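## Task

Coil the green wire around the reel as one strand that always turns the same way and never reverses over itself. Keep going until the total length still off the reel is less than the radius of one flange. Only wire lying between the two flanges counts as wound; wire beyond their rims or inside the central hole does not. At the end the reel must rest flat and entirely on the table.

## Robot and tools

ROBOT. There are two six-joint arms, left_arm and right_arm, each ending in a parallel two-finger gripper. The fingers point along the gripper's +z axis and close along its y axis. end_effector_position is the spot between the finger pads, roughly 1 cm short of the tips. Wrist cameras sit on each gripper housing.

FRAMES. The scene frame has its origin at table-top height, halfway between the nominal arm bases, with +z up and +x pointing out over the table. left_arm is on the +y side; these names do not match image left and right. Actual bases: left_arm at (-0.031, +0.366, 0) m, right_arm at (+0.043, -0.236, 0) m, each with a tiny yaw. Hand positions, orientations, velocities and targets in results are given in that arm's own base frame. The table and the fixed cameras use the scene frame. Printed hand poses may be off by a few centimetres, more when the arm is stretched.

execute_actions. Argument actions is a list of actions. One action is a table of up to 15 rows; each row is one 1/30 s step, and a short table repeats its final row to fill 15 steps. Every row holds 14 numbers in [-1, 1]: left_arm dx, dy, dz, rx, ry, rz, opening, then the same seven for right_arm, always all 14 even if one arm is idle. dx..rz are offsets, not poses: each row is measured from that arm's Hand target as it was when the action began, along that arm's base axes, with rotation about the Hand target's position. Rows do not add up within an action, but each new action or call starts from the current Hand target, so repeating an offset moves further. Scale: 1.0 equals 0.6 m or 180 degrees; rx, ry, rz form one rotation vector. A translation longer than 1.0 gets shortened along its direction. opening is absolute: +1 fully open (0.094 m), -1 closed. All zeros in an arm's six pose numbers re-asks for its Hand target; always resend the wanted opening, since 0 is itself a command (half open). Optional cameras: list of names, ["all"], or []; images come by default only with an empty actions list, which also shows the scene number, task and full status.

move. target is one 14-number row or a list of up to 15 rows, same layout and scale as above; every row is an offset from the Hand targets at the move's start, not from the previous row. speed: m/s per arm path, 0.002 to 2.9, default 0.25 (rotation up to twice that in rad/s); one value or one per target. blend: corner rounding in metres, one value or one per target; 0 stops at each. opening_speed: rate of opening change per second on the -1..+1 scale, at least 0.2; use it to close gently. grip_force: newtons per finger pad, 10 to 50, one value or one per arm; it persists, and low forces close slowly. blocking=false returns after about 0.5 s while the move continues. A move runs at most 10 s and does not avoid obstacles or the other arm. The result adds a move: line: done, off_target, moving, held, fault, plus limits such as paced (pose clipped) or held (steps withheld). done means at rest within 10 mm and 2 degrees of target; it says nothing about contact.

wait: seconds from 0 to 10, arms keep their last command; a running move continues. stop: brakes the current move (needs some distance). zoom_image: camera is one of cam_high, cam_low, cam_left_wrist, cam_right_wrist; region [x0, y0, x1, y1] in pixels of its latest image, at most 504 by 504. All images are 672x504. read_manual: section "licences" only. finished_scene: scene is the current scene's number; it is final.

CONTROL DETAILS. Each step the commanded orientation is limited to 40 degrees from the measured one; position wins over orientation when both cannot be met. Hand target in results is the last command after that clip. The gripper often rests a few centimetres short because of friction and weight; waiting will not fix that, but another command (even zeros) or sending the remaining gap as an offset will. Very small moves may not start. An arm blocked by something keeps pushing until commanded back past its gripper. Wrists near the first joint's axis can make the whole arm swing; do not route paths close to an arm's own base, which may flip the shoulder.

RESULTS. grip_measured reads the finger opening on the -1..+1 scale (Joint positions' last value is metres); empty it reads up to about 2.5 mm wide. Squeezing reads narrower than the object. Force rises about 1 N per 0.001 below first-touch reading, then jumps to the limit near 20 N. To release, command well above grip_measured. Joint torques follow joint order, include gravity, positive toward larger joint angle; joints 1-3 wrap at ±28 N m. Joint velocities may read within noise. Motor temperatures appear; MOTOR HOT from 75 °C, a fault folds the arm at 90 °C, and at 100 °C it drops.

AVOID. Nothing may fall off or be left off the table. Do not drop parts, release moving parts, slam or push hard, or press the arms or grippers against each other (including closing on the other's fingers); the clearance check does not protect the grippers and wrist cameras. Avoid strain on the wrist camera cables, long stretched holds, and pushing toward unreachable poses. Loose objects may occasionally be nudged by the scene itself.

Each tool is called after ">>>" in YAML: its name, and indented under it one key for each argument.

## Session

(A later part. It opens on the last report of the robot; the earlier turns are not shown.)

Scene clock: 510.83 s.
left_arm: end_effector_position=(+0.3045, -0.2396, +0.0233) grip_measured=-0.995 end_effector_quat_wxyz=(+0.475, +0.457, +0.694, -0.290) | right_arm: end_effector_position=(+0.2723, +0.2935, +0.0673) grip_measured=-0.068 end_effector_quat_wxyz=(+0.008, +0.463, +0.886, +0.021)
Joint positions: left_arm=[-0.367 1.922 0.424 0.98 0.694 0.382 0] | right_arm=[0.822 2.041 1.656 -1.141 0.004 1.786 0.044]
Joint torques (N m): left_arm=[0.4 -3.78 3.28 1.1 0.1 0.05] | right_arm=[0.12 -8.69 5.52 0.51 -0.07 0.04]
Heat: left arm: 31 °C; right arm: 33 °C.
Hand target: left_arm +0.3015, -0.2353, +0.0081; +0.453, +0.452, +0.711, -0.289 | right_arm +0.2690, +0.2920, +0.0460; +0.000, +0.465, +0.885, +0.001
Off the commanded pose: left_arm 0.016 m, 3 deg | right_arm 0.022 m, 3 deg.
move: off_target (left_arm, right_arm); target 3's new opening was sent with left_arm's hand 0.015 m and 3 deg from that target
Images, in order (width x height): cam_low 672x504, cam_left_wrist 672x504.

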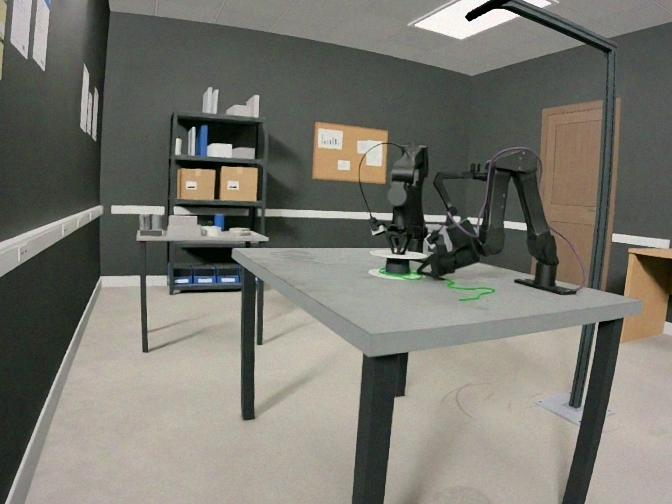

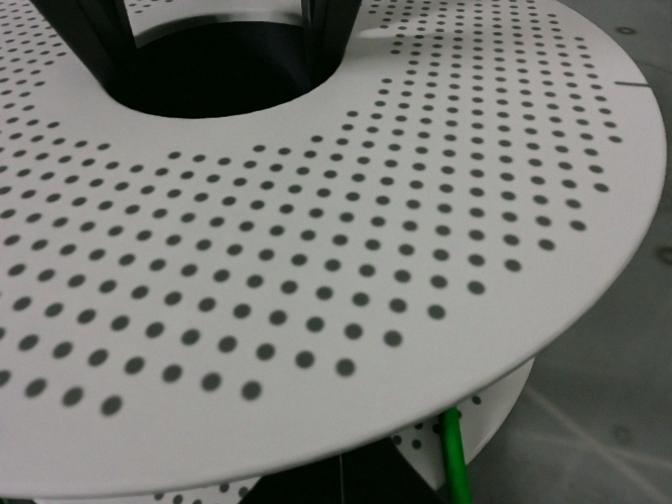

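>>> move:
  target:
    - [-0.01,0.02,0.06,0,0,0,-0.6,0,0,0.0,0,0,0,-0.05]
    - [-0.01,0.05,0.08,0.0755,0.0352,0,-0.6,0,0,0.0,0,0,0,-0.05]
  speed: 0.1
  cameras: ["cam_left_wrist"]

>>> zoom_image:
  camera: "cam_left_wrist"
  region: [50, 180, 500, 504]

Scene clock: 519.90 s.
left_arm: end_effector_position=(+0.2865, -0.2027, +0.0403) grip_measured=-0.602 end_effector_quat_wxyz=(+0.335, +0.481, +0.776, -0.233) | right_arm: end_effector_position=(+0.2723, +0.2935, +0.0673) grip_measured=-0.068 end_effector_quat_wxyz=(+0.008, +0.463, +0.886, +0.021)
Joint positions: left_arm=[-0.333 1.547 0.59 0.034 0.581 0.577 0.019] | right_arm=[0.822 2.041 1.656 -1.141 0.004 1.786 0.044]
Joint torques (N m): left_arm=[0.25 -6.15 7.83 1.06 0.33 0.11] | right_arm=[0.05 -8.69 5.55 0.5 -0.08 0.1]
Heat: left arm: 31 °C; right arm: 34 °C.
Hand target: left_arm +0.2955, -0.2054, +0.0560; +0.357, +0.486, +0.765, -0.228 | right_arm +0.2690, +0.2920, +0.0460; +0.000, +0.465, +0.885, +0.001
Off the commanded pose: left_arm 0.018 m, 3 deg | right_arm 0.022 m, 3 deg.
move: off_target (left_arm, right_arm)
Images, in order (width x height): cam_left_wrist 672x504.

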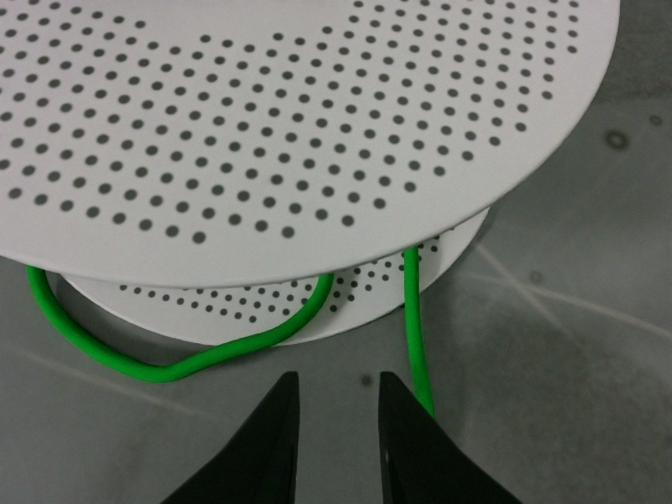

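Scaled by 1.120 from the camera's 672x504 image, which has a finer 960x720 frame.

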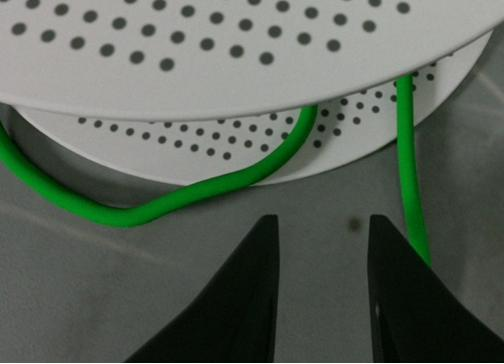

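>>> move:
  target:
    - [0.027,-0.05,-0.015,0,0,0,-0.5,0,0,0.0,0,0,0,-0.05]
  speed: 0.1
  cameras: ["cam_left_wrist"]

>>> zoom_image:
  camera: "cam_left_wrist"
  region: [50, 180, 500, 504]

Scene clock: 524.50 s.
left_arm: end_effector_position=(+0.3000, -0.2259, +0.0354) grip_measured=-0.502 end_effector_quat_wxyz=(+0.334, +0.483, +0.777, -0.227) | right_arm: end_effector_position=(+0.2723, +0.2935, +0.0673) grip_measured=-0.068 end_effector_quat_wxyz=(+0.008, +0.463, +0.886, +0.021)
Joint positions: left_arm=[-0.404 1.636 0.654 0.088 0.527 0.518 0.023] | right_arm=[0.822 2.041 1.656 -1.141 0.004 1.786 0.044]
Joint torques (N m): left_arm=[-0.69 -4.51 8.23 1.48 0.33 -0.06] | right_arm=[0.08 -8.66 5.56 0.5 -0.07 0.07]
Heat: left arm: 31 °C; right arm: 34 °C.
Hand target: left_arm +0.3117, -0.2354, +0.0470; +0.357, +0.486, +0.765, -0.228 | right_arm +0.2690, +0.2920, +0.0460; +0.000, +0.465, +0.885, +0.001
Off the commanded pose: left_arm 0.019 m, 3 deg | right_arm 0.022 m, 3 deg.
move: off_target (left_arm, right_arm)
Images, in order (width x height): cam_left_wrist 672x504.

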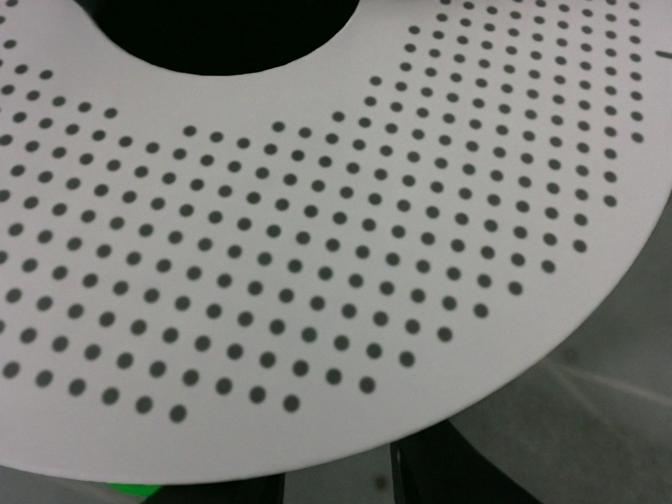

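Scaled by 1.120 from the camera's 672x504 image, which has a finer 960x720 frame.

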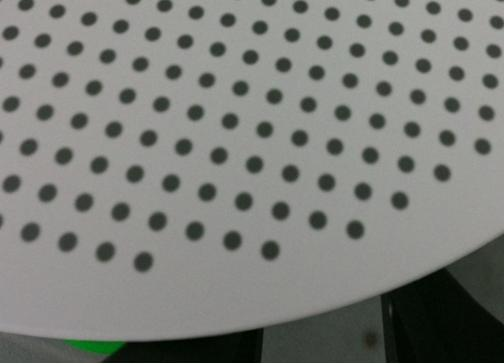

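>>> move:
  target:
    - [-0.02,0.1,0.08,0,0,0,-0.5,0,0,0.0,0,0,0,-0.05]
    - [0.044,0.142,0.05,-0.0086,0.332,0.243,-0.6,0,0,0.0,0,0,0,-0.05]
  speed: 0.2
  cameras: ["cam_left_wrist","cam_high"]

Scene clock: 535.97 s.
left_arm: end_effector_position=(+0.3314, -0.1498, +0.0721) grip_measured=-0.598 end_effector_quat_wxyz=(-0.003, +0.005, +0.956, -0.293) | right_arm: end_effector_position=(+0.2723, +0.2935, +0.0673) grip_measured=-0.068 end_effector_quat_wxyz=(+0.008, +0.463, +0.886, +0.021)
Joint positions: left_arm=[-0.148 1.846 1.278 -0.914 0.589 -0.165 0.019] | right_arm=[0.822 2.041 1.656 -1.141 0.004 1.786 0.044]
Joint torques (N m): left_arm=[0.73 -6.12 8.34 0.19 0.52 -0.03] | right_arm=[0.09 -8.7 5.57 0.5 -0.08 0.07]
Heat: left arm: 32 °C; right arm: 34 °C.
Hand target: left_arm +0.3381, -0.1502, +0.0770; +0.000, +0.001, +0.954, -0.301 | right_arm +0.2690, +0.2920, +0.0460; +0.000, +0.465, +0.885, +0.001
Off the commanded pose: left_arm 0.008 m, 1 deg | right_arm 0.022 m, 3 deg.
move: off_target (right_arm)
Images, in order (width x height): cam_high 672x504, cam_left_wrist 672x504.

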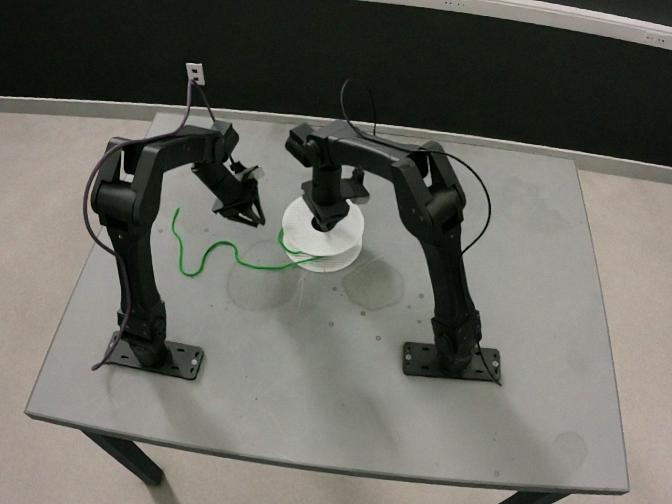

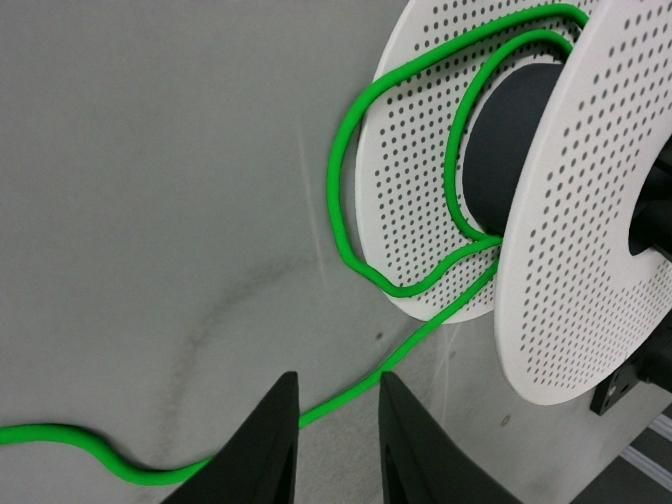

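>>> zoom_image:
  camera: "cam_left_wrist"
  region: [300, 0, 640, 340]

Scaled by 1.482 from the camera's 672x504 image, which has a finer 960x720 frame.

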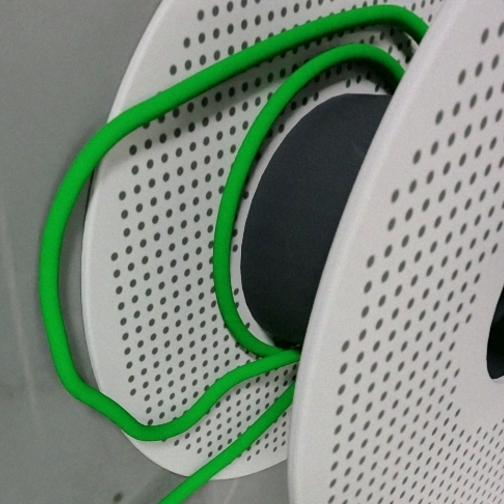

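>>> move:
  target:
    - [0.0143,-0.06,-0.07,0,0,0,-0.6,0,0,0.0,0,0,0,-0.05]
  speed: 0.1
  cameras: ["cam_left_wrist"]

Scene clock: 541.93 s.
left_arm: end_effector_position=(+0.3460, -0.1838, +0.0378) grip_measured=-0.598 end_effector_quat_wxyz=(-0.001, +0.000, +0.954, -0.299) | right_arm: end_effector_position=(+0.2723, +0.2935, +0.0673) grip_measured=-0.068 end_effector_quat_wxyz=(+0.008, +0.463, +0.886, +0.021)
Joint positions: left_arm=[-0.232 1.948 1.262 -0.728 0.589 -0.28 0.019] | right_arm=[0.822 2.041 1.656 -1.141 0.004 1.786 0.044]
Joint torques (N m): left_arm=[-0.35 -6.98 5.2 0.58 0.36 0.03] | right_arm=[0.09 -8.68 5.45 0.5 -0.04 0.07]
Heat: left arm: 33 °C; right arm: 34 °C.
Hand target: left_arm +0.3466, -0.1860, +0.0349; +0.000, +0.001, +0.954, -0.301 | right_arm +0.2690, +0.2920, +0.0460; +0.000, +0.465, +0.885, +0.001
Off the commanded pose: left_arm 0.004 m, 0 deg | right_arm 0.022 m, 3 deg.
move: off_target (right_arm)
Images, in order (width x height): cam_left_wrist 672x504.

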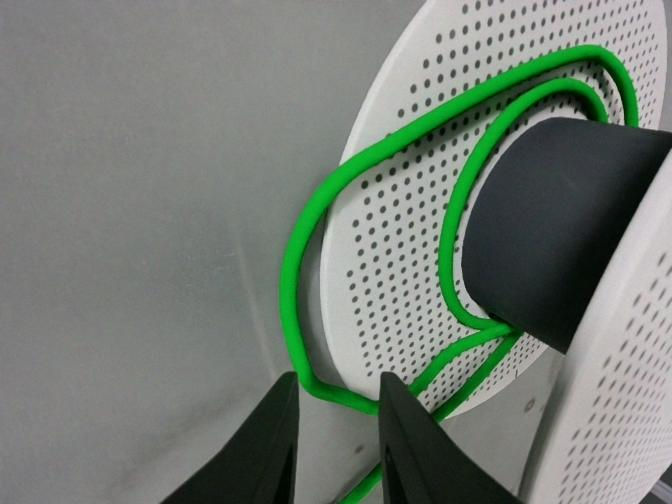

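>>> move:
  target:
    - [0,-0.007,-0.03,0,0,0,-0.6,0,0,0.0,0,0,0,-0.05]
  speed: 0.06
  cameras: ["cam_left_wrist"]

Scene clock: 545.60 s.
left_arm: end_effector_position=(+0.3475, -0.1870, +0.0212) grip_measured=-0.598 end_effector_quat_wxyz=(+0.001, -0.001, +0.954, -0.300) | right_arm: end_effector_position=(+0.2723, +0.2935, +0.0673) grip_measured=-0.068 end_effector_quat_wxyz=(+0.008, +0.463, +0.886, +0.021)
Joint positions: left_arm=[-0.24 1.979 1.231 -0.655 0.588 -0.294 0.019] | right_arm=[0.822 2.041 1.656 -1.141 0.004 1.786 0.044]
Joint torques (N m): left_arm=[-0.69 -6.9 4.98 0.58 0.35 -0.02] | right_arm=[-0.03 -8.65 5.64 0.5 -0.06 0.05]
Heat: left arm: 32 °C; right arm: 34 °C.
Hand target: left_arm +0.3466, -0.1904, +0.0170; +0.000, +0.001, +0.954, -0.301 | right_arm +0.2690, +0.2920, +0.0460; +0.000, +0.465, +0.885, +0.001
Off the commanded pose: left_arm 0.005 m, 0 deg | right_arm 0.022 m, 3 deg.
move: off_target (right_arm)
Images, in order (width x height): cam_left_wrist 672x504.

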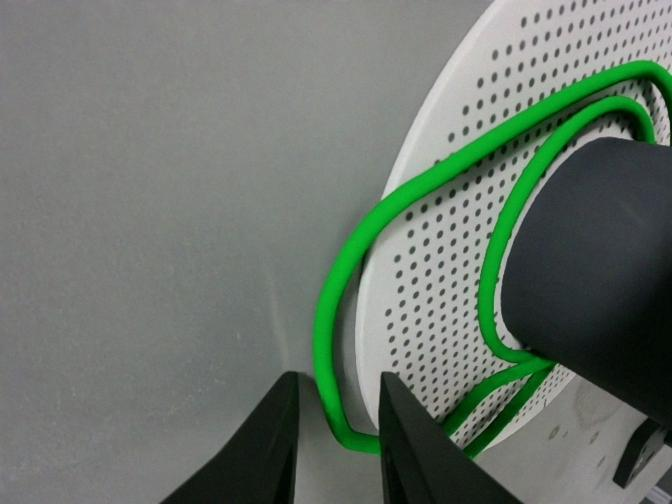

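>>> move:
  target:
    - [0,0.002,-0.014,0,0,0,-0.6,0,0,0.0,0,0,0,-0.05]
    - [0,0.002,-0.014,0,0,0,-1,0,0,0.0,0,0,0,-0.05]
  speed: 0.06
  cameras: ["cam_left_wrist"]

Scene clock: 547.83 s.
left_arm: end_effector_position=(+0.3486, -0.1884, +0.0162) grip_measured=-0.971 end_effector_quat_wxyz=(+0.004, +0.000, +0.953, -0.304) | right_arm: end_effector_position=(+0.2723, +0.2935, +0.0673) grip_measured=-0.068 end_effector_quat_wxyz=(+0.008, +0.463, +0.886, +0.021)
Joint positions: left_arm=[-0.24 1.989 1.219 -0.624 0.595 -0.294 0.001] | right_arm=[0.822 2.041 1.656 -1.141 0.004 1.786 0.044]
Joint torques (N m): left_arm=[-0.42 -6.57 4.7 0.56 0.28 0.01] | right_arm=[0.06 -8.69 5.61 0.49 -0.09 0.07]
Heat: left arm: 32 °C; right arm: 34 °C.
Hand target: left_arm +0.3466, -0.1892, +0.0086; +0.000, +0.001, +0.954, -0.301 | right_arm +0.2690, +0.2920, +0.0460; +0.000, +0.465, +0.885, +0.001
Off the commanded pose: left_arm 0.008 m, 1 deg | right_arm 0.022 m, 3 deg.
move: off_target (right_arm); target 2's new opening was sent with left_arm's hand 0.012 m and 1 deg from that target
Images, in order (width x height): cam_left_wrist 672x504.

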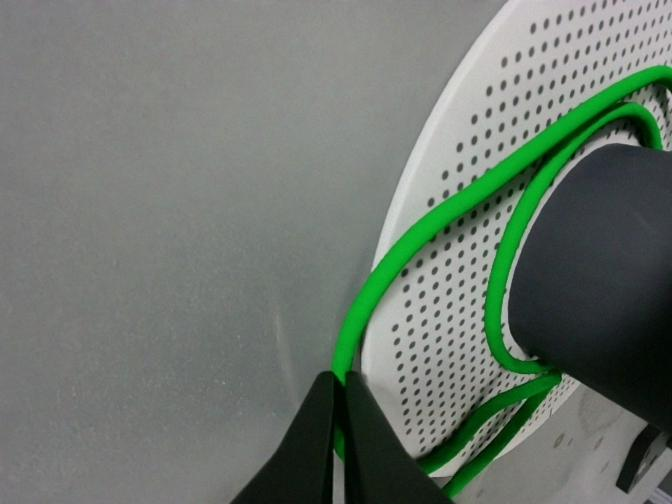

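>>> move:
  target:
    - [-0.005,-0.005,0.035,0,0,0,-1,0,0,0.0,0,0,0,-0.05]
    - [-0.035,-0.065,0.035,0,0,0,-1,0,0,0.0,0,0,0,-0.05]
  speed: 0.06
  cameras: ["cam_left_wrist"]

>>> zoom_image:
  camera: "cam_left_wrist"
  region: [200, 100, 672, 504]

>>> zoom_image:
  camera: "cam_low"
  region: [350, 230, 470, 310]

Scene clock: 551.03 s.
left_arm: end_effector_position=(+0.3420, -0.1981, +0.0171) grip_measured=-0.972 end_effector_quat_wxyz=(+0.014, -0.028, +0.966, -0.257) | right_arm: end_effector_position=(+0.2721, +0.2933, +0.0673) grip_measured=-0.068 end_effector_quat_wxyz=(+0.008, +0.463, +0.886, +0.021)
Joint positions: left_arm=[-0.317 1.943 1.195 -0.602 0.476 -0.429 0.001] | right_arm=[0.822 2.041 1.656 -1.142 0.004 1.786 0.044]
Joint torques (N m): left_arm=[-3.97 -8.99 4.33 0.61 1.32 -0.02] | right_arm=[0.09 -8.75 5.53 0.52 -0.06 0.05]
Heat: left arm: 32 °C; right arm: 34 °C.
Hand target: left_arm +0.3258, -0.2282, +0.0296; +0.000, +0.001, +0.954, -0.301 | right_arm +0.2689, +0.2919, +0.0460; +0.000, +0.465, +0.885, +0.000
Off the commanded pose: left_arm 0.036 m, 6 deg | right_arm 0.021 m, 2 deg.
move: off_target (left_arm, right_arm)
Images, in order (width x height): cam_left_wrist 672x504.

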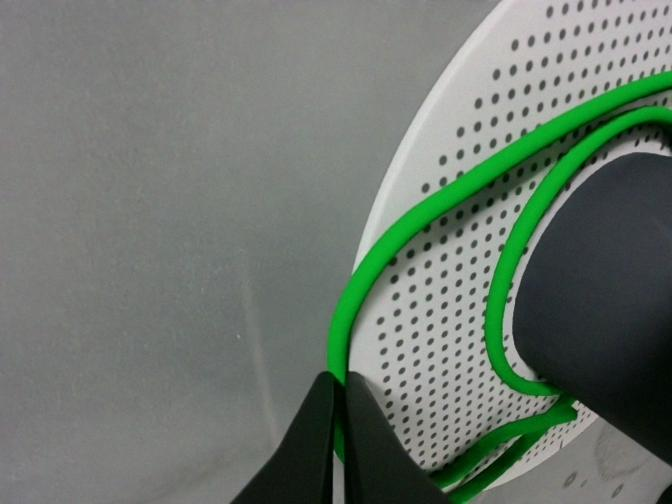

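Scaled by 1.068 from the camera's 672x504 image, which has a finer 960x720 frame.

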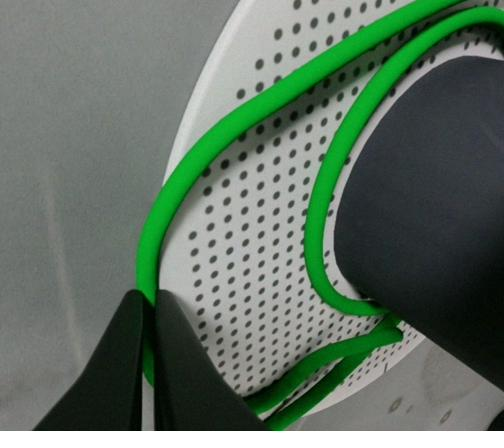

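This scene's latest camera images include none from cam_low. They are from: cam_left_wrist. cam_low's image comes with the result of a call that names it in "cameras".

>>> move:
  target:
    - [0.015,0.055,0.03,0,0,0,-1,0,0,0.0,0,0,0,-0.05]
  speed: 0.06
  cameras: ["cam_left_wrist"]

Scene clock: 553.77 s.
left_arm: end_effector_position=(+0.3248, -0.1926, +0.0266) grip_measured=-0.972 end_effector_quat_wxyz=(-0.024, -0.009, +0.958, -0.287) | right_arm: end_effector_position=(+0.2721, +0.2933, +0.0673) grip_measured=-0.068 end_effector_quat_wxyz=(+0.008, +0.463, +0.886, +0.021)
Joint positions: left_arm=[-0.277 1.933 1.203 -0.709 0.57 -0.336 0.001] | right_arm=[0.822 2.041 1.656 -1.142 0.004 1.786 0.044]
Joint torques (N m): left_arm=[0.61 -10.02 7.9 0.27 0.54 0.13] | right_arm=[0.08 -8.64 5.52 0.5 -0.09 0.06]
Heat: left arm: 32 °C; right arm: 34 °C.
Hand target: left_arm +0.3347, -0.1951, +0.0476; +0.000, +0.001, +0.954, -0.301 | right_arm +0.2689, +0.2919, +0.0460; +0.000, +0.465, +0.885, +0.000
Off the commanded pose: left_arm 0.023 m, 4 deg | right_arm 0.022 m, 2 deg.
move: off_target (left_arm, right_arm)
Images, in order (width x height): cam_left_wrist 672x504.

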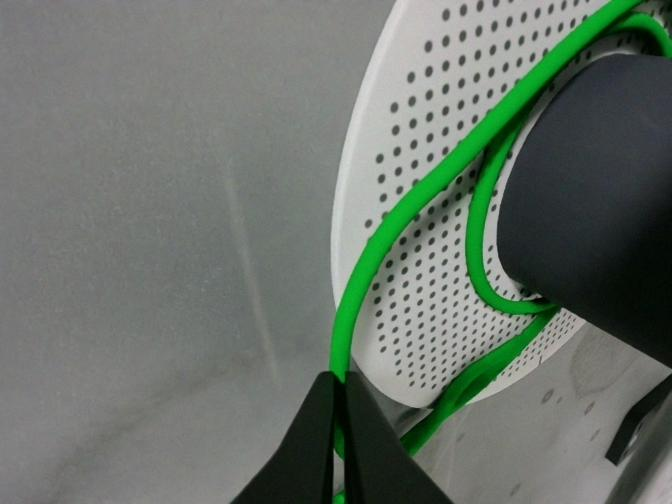

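>>> move:
  target:
    - [0.0,-0.035,0.01,0,0,0,-1,0,0,0.0,0,0,0,-0.05]
    - [0.0,-0.065,0.01,0,0,0,-1,0,0,0.0,0,0,0,-0.05]
  speed: 0.06
  cameras: ["cam_left_wrist","cam_low"]

>>> zoom_image:
  camera: "cam_low"
  region: [350, 230, 470, 310]

Scene clock: 556.97 s.
left_arm: end_effector_position=(+0.3246, -0.2089, +0.0310) grip_measured=-0.974 end_effector_quat_wxyz=(-0.027, -0.030, +0.964, -0.264) | right_arm: end_effector_position=(+0.2721, +0.2933, +0.0673) grip_measured=-0.068 end_effector_quat_wxyz=(+0.008, +0.463, +0.886, +0.021)
Joint positions: left_arm=[-0.341 1.933 1.24 -0.721 0.517 -0.445 0.001] | right_arm=[0.822 2.041 1.656 -1.142 0.004 1.786 0.044]
Joint torques (N m): left_arm=[-2.71 -9.06 8.81 0.74 0.86 0.04] | right_arm=[0.14 -8.7 5.53 0.51 -0.07 0.05]
Heat: left arm: 32 °C; right arm: 34 °C.
Hand target: left_arm +0.3346, -0.2342, +0.0536; +0.000, +0.001, +0.954, -0.301 | right_arm +0.2689, +0.2919, +0.0460; +0.000, +0.465, +0.885, +0.001
Off the commanded pose: left_arm 0.035 m, 6 deg | right_arm 0.022 m, 2 deg.
move: off_target (left_arm, right_arm)
Images, in order (width x height): cam_low 672x504, cam_left_wrist 672x504.

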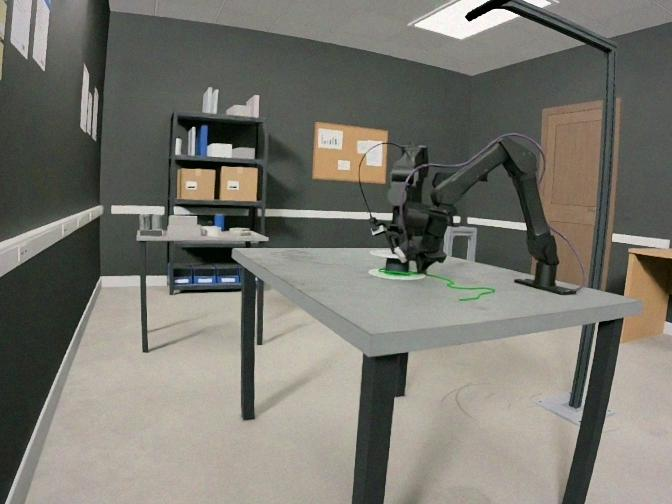

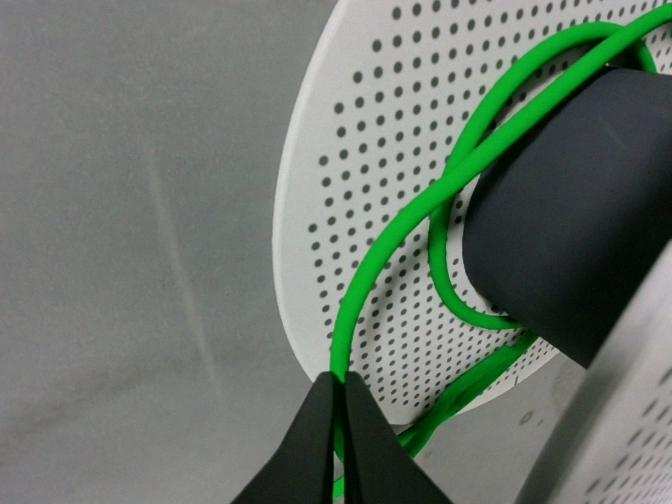

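Scaled by 4.200 from the camera's 672x504 image, which has a finer 960x720 frame.

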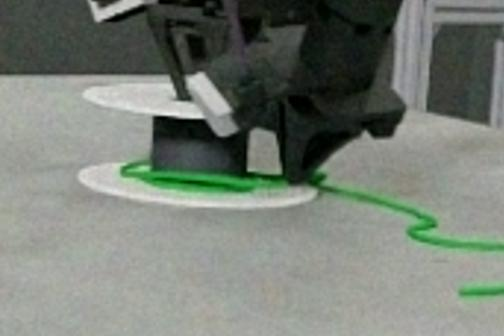

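>>> move:
  target:
    - [-0.0,0.035,0.0,0,0,0.0,-1,0,0,0.0,0,0,0,-0.05]
    - [-0.04,0.02,0.0,0,0,0.11,-1,0,0,0.0,0,0,0,-0.05]
    - [-0.086,0.01,-0.0,0,0,0.222,-1,0,0,0.0,0,0,0,-0.05]
  speed: 0.08
  blend: 0.02
  cameras: ["cam_left_wrist","cam_low","cam_high"]

>>> zoom_image:
  camera: "cam_low"
  region: [350, 230, 470, 310]

>>> zoom_image:
  camera: "cam_high"
  region: [220, 160, 380, 300]

Scene clock: 574.30 s.
left_arm: end_effector_position=(+0.2813, -0.2256, +0.0446) grip_measured=-0.974 end_effector_quat_wxyz=(+0.090, -0.328, +0.901, -0.270) | right_arm: end_effector_position=(+0.2721, +0.2933, +0.0673) grip_measured=-0.068 end_effector_quat_wxyz=(+0.008, +0.463, +0.886, +0.021)
Joint positions: left_arm=[-0.597 1.535 0.767 -0.246 0.164 -1.343 0.001] | right_arm=[0.822 2.041 1.656 -1.142 0.004 1.786 0.044]
Joint torques (N m): left_arm=[-0.69 -6.74 5.42 1.22 -0.02 -0.01] | right_arm=[0.1 -8.72 5.52 0.49 -0.06 0.06]
Heat: left arm: 33 °C; right arm: 34 °C.
Hand target: left_arm +0.2831, -0.2282, +0.0536; +0.103, -0.325, +0.897, -0.283 | right_arm +0.2689, +0.2919, +0.0460; +0.000, +0.465, +0.885, +0.001
Off the commanded pose: left_arm 0.010 m, 2 deg | right_arm 0.022 m, 2 deg.
move: off_target (right_arm); blend cut to 0.01 m at target 1
Images, in order (width x height): cam_high 672x504, cam_low 672x504, cam_left_wrist 672x504.

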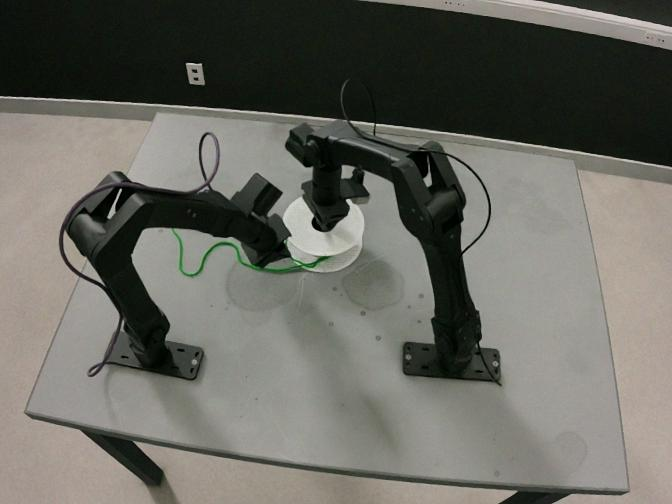

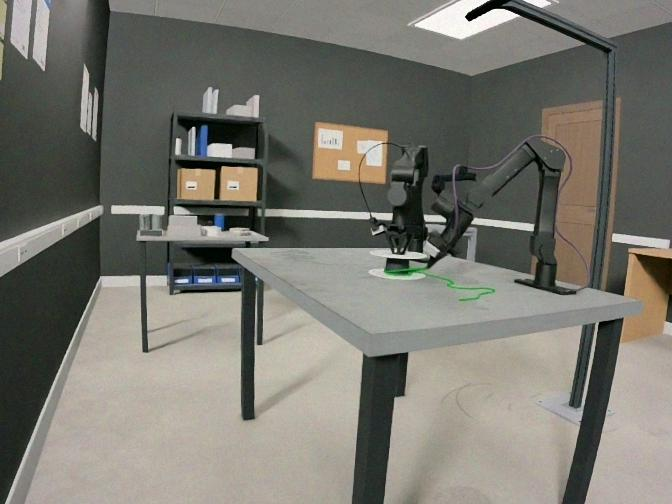

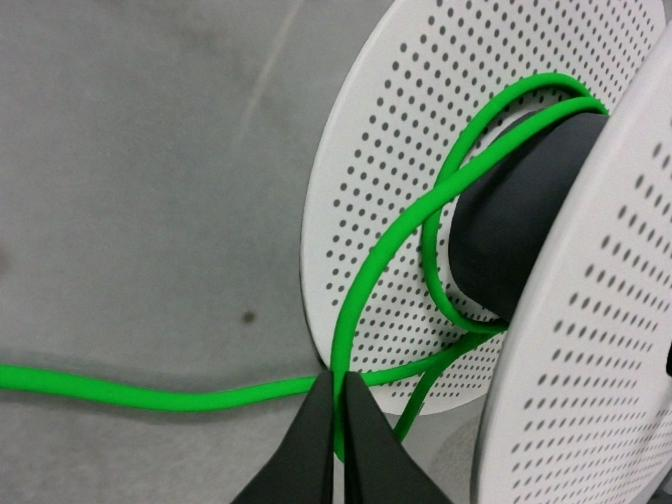

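Scaled by 4.200 from the camera's 672x504 image, which has a finer 960x720 frame.

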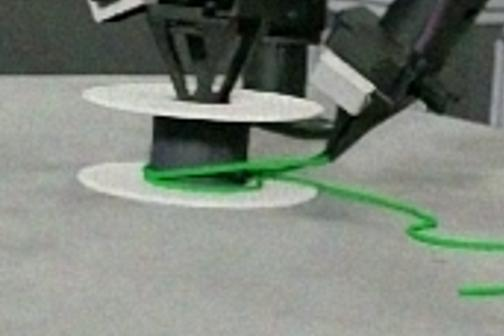

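Scaled by 3.150 from the camera's 672x504 image, which has a finer 960x720 frame.

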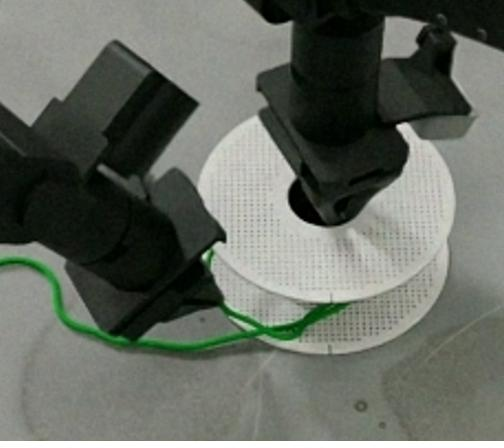

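>>> move:
  target:
    - [-0.042,-0.045,0.0,0,0,0.08,-1,0,0,0.0,0,0,0,-0.05]
    - [-0.052,-0.095,-0.0,0,0,0.16,-1,0,0,0.0,0,0,0,-0.05]
  speed: 0.08
  blend: [0.015,0]
  cameras: ["cam_left_wrist","cam_low","cam_high"]

>>> zoom_image:
  camera: "cam_low"
  region: [350, 230, 470, 310]

>>> zoom_image:
  camera: "cam_high"
  region: [220, 160, 380, 300]

Scene clock: 581.33 s.
left_arm: end_effector_position=(+0.2498, -0.2808, +0.0490) grip_measured=-0.974 end_effector_quat_wxyz=(+0.163, -0.535, +0.791, -0.248) | right_arm: end_effector_position=(+0.2721, +0.2933, +0.0673) grip_measured=-0.068 end_effector_quat_wxyz=(+0.008, +0.463, +0.886, +0.021)
Joint positions: left_arm=[-1.003 1.62 0.868 -0.305 -0.33 -2.104 0.001] | right_arm=[0.822 2.041 1.656 -1.142 0.004 1.786 0.044]
Joint torques (N m): left_arm=[-0.75 -4.64 8.54 0.82 -0.35 -0.04] | right_arm=[0.06 -8.58 5.46 0.53 -0.05 0.07]
Heat: left arm: 32 °C; right arm: 34 °C.
Hand target: left_arm +0.2519, -0.2851, +0.0536; +0.170, -0.538, +0.788, -0.248 | right_arm +0.2689, +0.2919, +0.0460; +0.000, +0.465, +0.885, +0.001
Off the commanded pose: left_arm 0.007 m, 1 deg | right_arm 0.022 m, 2 deg.
joint sent to its limit (left arm) — joint 6 (wrist roll), lower limit. The joint targets still meet the commanded pose.
move: off_target (right_arm)
Images, in order (width x height): cam_high 672x504, cam_low 672x504, cam_left_wrist 672x504.

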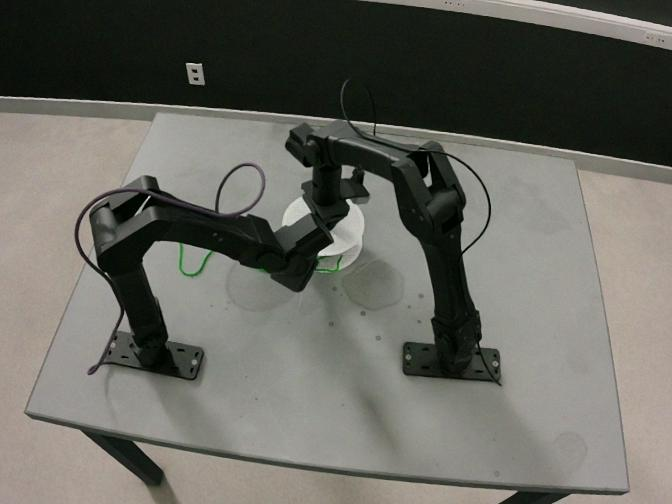

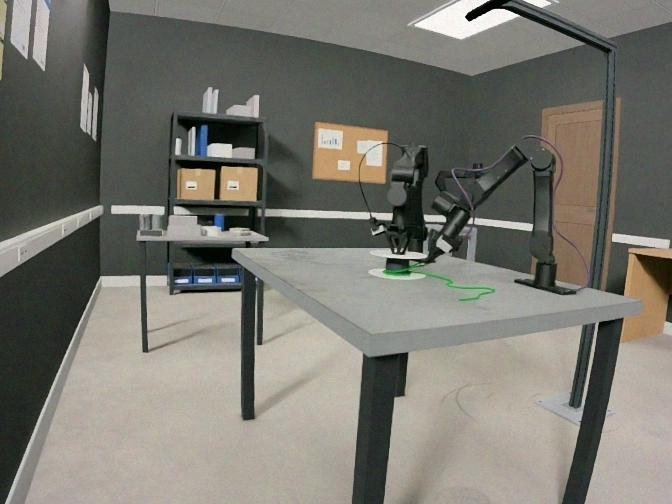

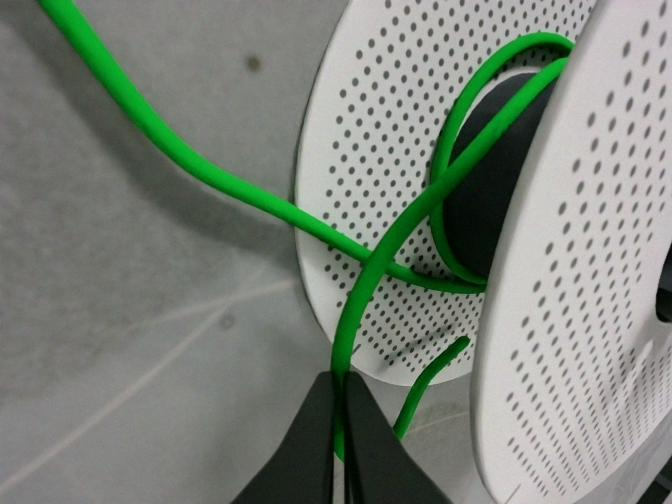

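Scaled by 4.200 from the camera's 672x504 image, which has a finer 960x720 frame.

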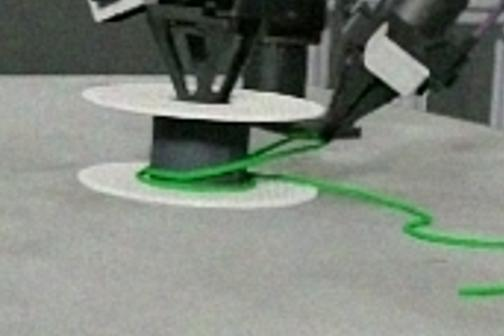

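Scaled by 3.150 from the camera's 672x504 image, which has a finer 960x720 frame.

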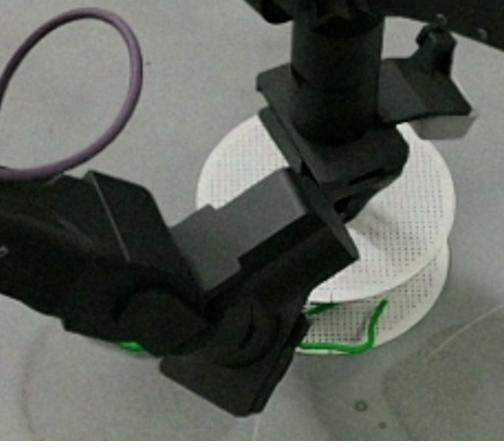

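>>> move:
  target:
    - [0,0,-0.03,0,0,0.0,-1,0,0,0.0,0,0,0,-0.05]
    - [0.012,-0.003,-0.03,0,0,0.0,-1,0,0,0.0,0,0,0,-0.05]
  speed: 0.06
  cameras: ["cam_left_wrist","cam_low","cam_high"]

>>> zoom_image:
  camera: "cam_low"
  region: [350, 230, 470, 310]

>>> zoom_image:
  camera: "cam_high"
  region: [220, 160, 380, 300]

Scene clock: 584.60 s.
left_arm: end_effector_position=(+0.2523, -0.2845, +0.0318) grip_measured=-0.974 end_effector_quat_wxyz=(+0.163, -0.535, +0.793, -0.242) | right_arm: end_effector_position=(+0.2721, +0.2933, +0.0673) grip_measured=-0.068 end_effector_quat_wxyz=(+0.008, +0.463, +0.886, +0.021)
Joint positions: left_arm=[-1.003 1.68 0.861 -0.251 -0.33 -2.106 0.001] | right_arm=[0.822 2.041 1.656 -1.142 0.004 1.786 0.044]
Joint torques (N m): left_arm=[0.57 -5.07 7.27 1.03 -0.32 0.02] | right_arm=[0.03 -8.69 5.57 0.51 -0.08 0.05]
Heat: left arm: 32 °C; right arm: 34 °C.
Hand target: left_arm +0.2591, -0.2870, +0.0357; +0.170, -0.538, +0.788, -0.248 | right_arm +0.2689, +0.2919, +0.0460; +0.000, +0.465, +0.885, +0.001
Off the commanded pose: left_arm 0.008 m, 1 deg | right_arm 0.022 m, 2 deg.
move: off_target (right_arm)
Images, in order (width x height): cam_high 672x504, cam_low 672x504, cam_left_wrist 672x504.

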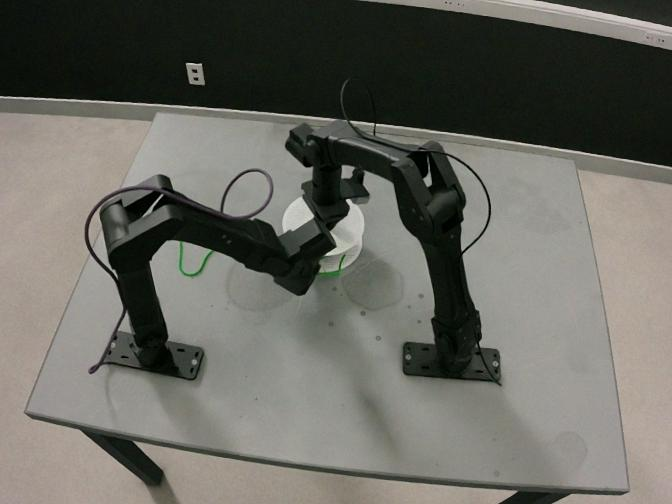

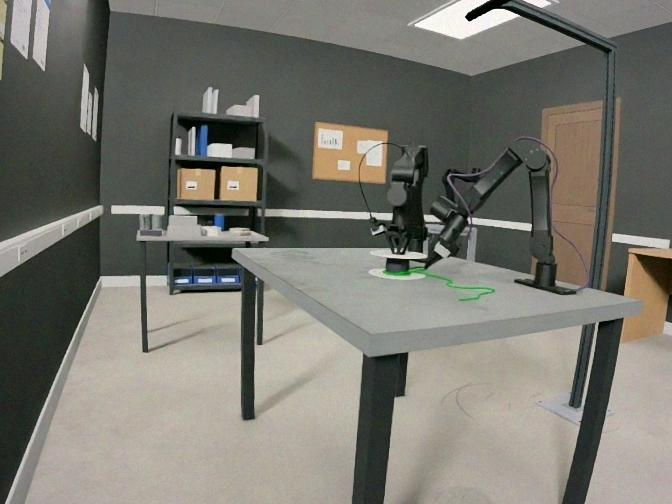

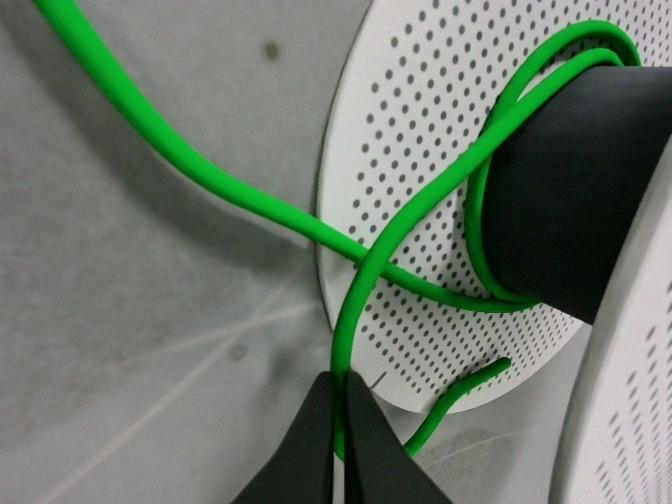

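Scaled by 4.200 from the camera's 672x504 image, which has a finer 960x720 frame.

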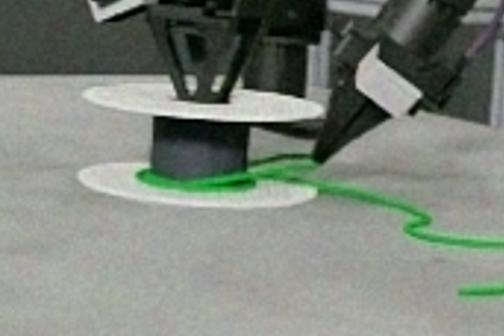

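Scaled by 3.150 from the camera's 672x504 image, which has a finer 960x720 frame.

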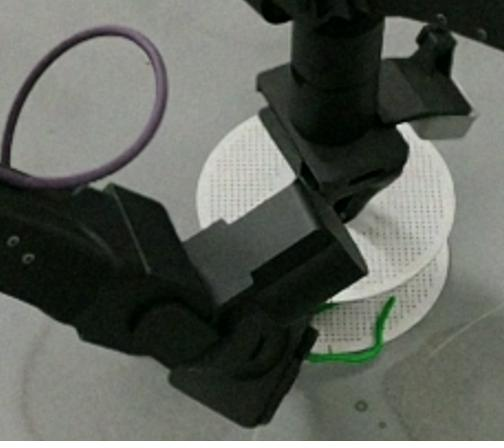

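>>> move:
  target:
    - [0.025,-0.018,-0.012,0,0,0.0,-1,0,0,0.0,0,0,0,-0.05]
  speed: 0.06
  cameras: ["cam_left_wrist","cam_low"]

>>> zoom_image:
  camera: "cam_low"
  region: [350, 230, 470, 310]

Scene clock: 586.47 s.
left_arm: end_effector_position=(+0.2649, -0.2921, +0.0226) grip_measured=-0.974 end_effector_quat_wxyz=(+0.164, -0.538, +0.791, -0.238) | right_arm: end_effector_position=(+0.2721, +0.2933, +0.0673) grip_measured=-0.068 end_effector_quat_wxyz=(+0.008, +0.463, +0.886, +0.021)
Joint positions: left_arm=[-0.983 1.752 0.906 -0.227 -0.325 -2.095 0.001] | right_arm=[0.822 2.041 1.656 -1.142 0.004 1.786 0.044]
Joint torques (N m): left_arm=[0.73 -5.34 8.16 1.1 -0.31 0.12] | right_arm=[0.09 -8.66 5.57 0.5 -0.05 0.08]
Heat: left arm: 32 °C; right arm: 34 °C.
Hand target: left_arm +0.2741, -0.2977, +0.0284; +0.170, -0.538, +0.788, -0.248 | right_arm +0.2689, +0.2919, +0.0460; +0.000, +0.465, +0.885, +0.001
Off the commanded pose: left_arm 0.012 m, 1 deg | right_arm 0.022 m, 2 deg.
move: off_target (left_arm, right_arm)
Images, in order (width x height): cam_low 672x504, cam_left_wrist 672x504.

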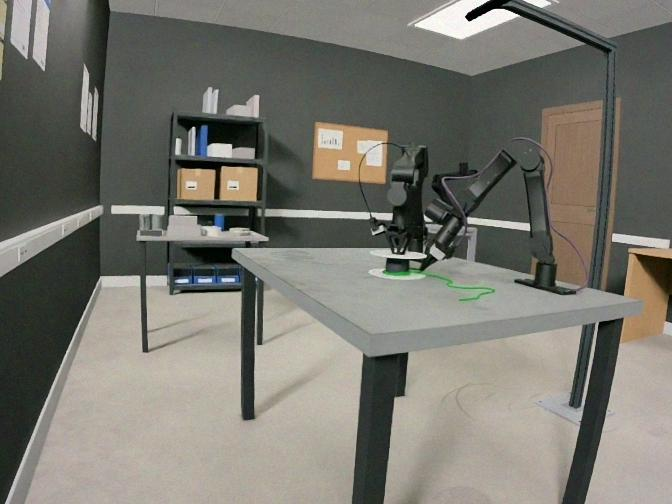

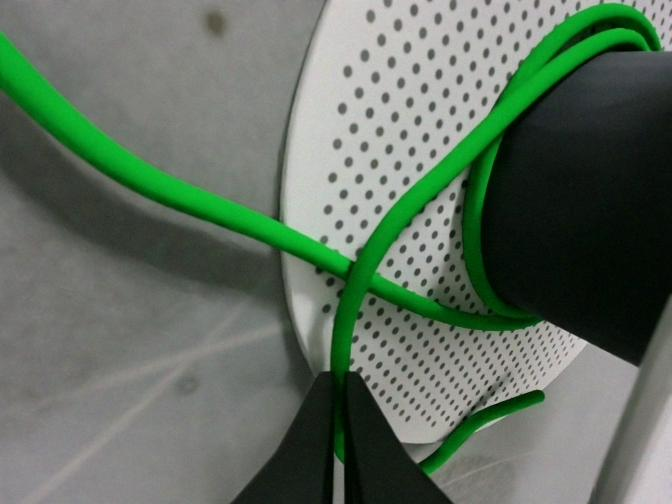

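Scaled by 4.200 from the camera's 672x504 image, which has a finer 960x720 frame.

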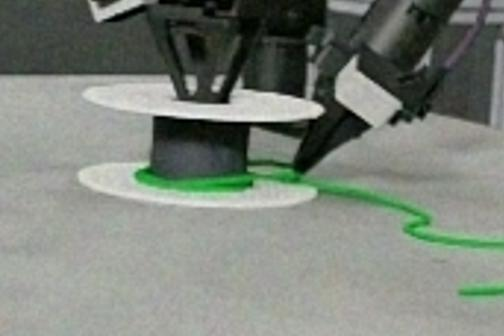

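>>> move:
  target:
    - [0.00,0.0,0,0,0,0.0,-0.7,0,0,0.0,0,0,0,-0.05]
    - [-0.03,0.012,0.045,0,0,0.0,-0.7,0,0,0.0,0,0,0,-0.05]
    - [-0.085,0.035,0.12,0,0,0.0,-0.7,0,0,0.0,0,0,0,-0.05]
  speed: 0.08
  cameras: ["cam_left_wrist","cam_low","cam_high"]

>>> zoom_image:
  camera: "cam_low"
  region: [350, 230, 470, 310]

>>> zoom_image:
  camera: "cam_high"
  region: [220, 160, 380, 300]

Scene clock: 591.17 s.
left_arm: end_effector_position=(+0.2214, -0.2732, +0.0857) grip_measured=-0.702 end_effector_quat_wxyz=(+0.156, -0.513, +0.810, -0.239) | right_arm: end_effector_position=(+0.2721, +0.2933, +0.0673) grip_measured=-0.068 end_effector_quat_wxyz=(+0.008, +0.463, +0.886, +0.021)
Joint positions: left_arm=[-1.059 1.48 0.906 -0.511 -0.328 -2.105 0.014] | right_arm=[0.822 2.041 1.656 -1.142 0.004 1.786 0.044]
Joint torques (N m): left_arm=[-0.59 -6.15 8.58 0.76 -0.37 -0.04] | right_arm=[0.03 -8.62 5.42 0.52 -0.07 0.06]
Heat: left arm: 33 °C; right arm: 34 °C.
Hand target: left_arm +0.2231, -0.2767, +0.1004; +0.170, -0.538, +0.788, -0.248 | right_arm +0.2689, +0.2919, +0.0460; +0.000, +0.465, +0.885, +0.001
Off the commanded pose: left_arm 0.015 m, 4 deg | right_arm 0.022 m, 2 deg.
joint sent to its limit (left arm) — joint 6 (wrist roll), lower limit. The joint targets are off in orientation, not in position.
move: off_target (left_arm, right_arm)
Images, in order (width x height): cam_high 672x504, cam_low 672x504, cam_left_wrist 672x504.

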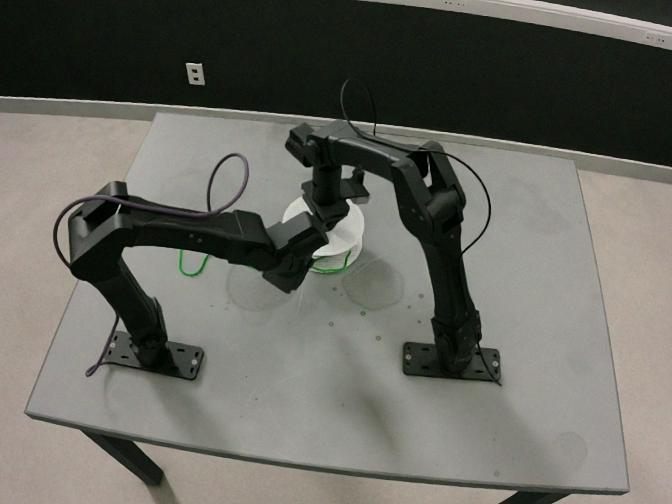

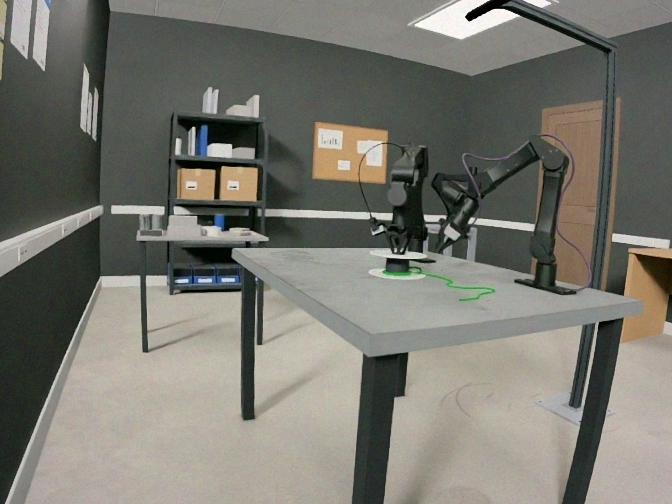

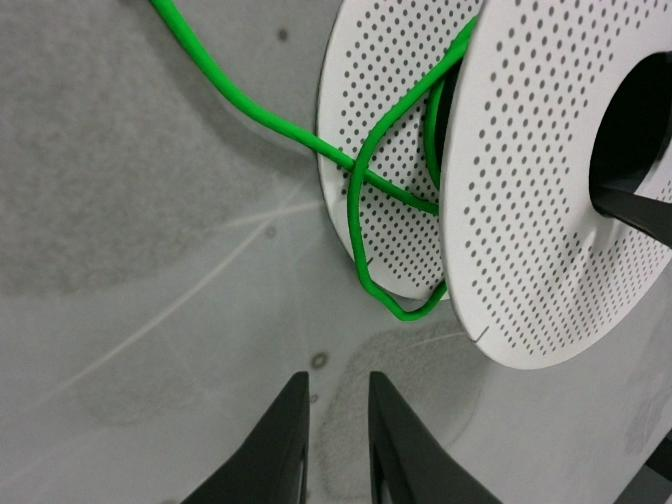

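Scaled by 4.200 from the camera's 672x504 image, which has a finer 960x720 frame.

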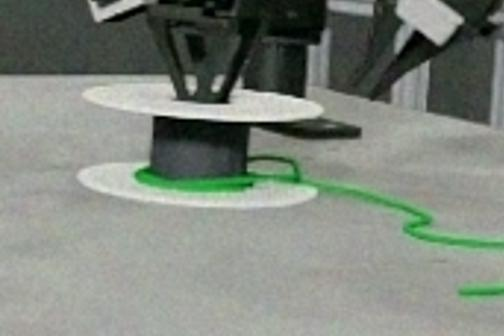

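Scaled by 3.150 from the camera's 672x504 image, which has a finer 960x720 frame.

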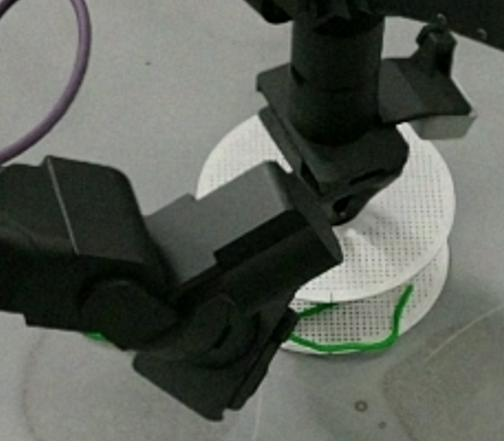

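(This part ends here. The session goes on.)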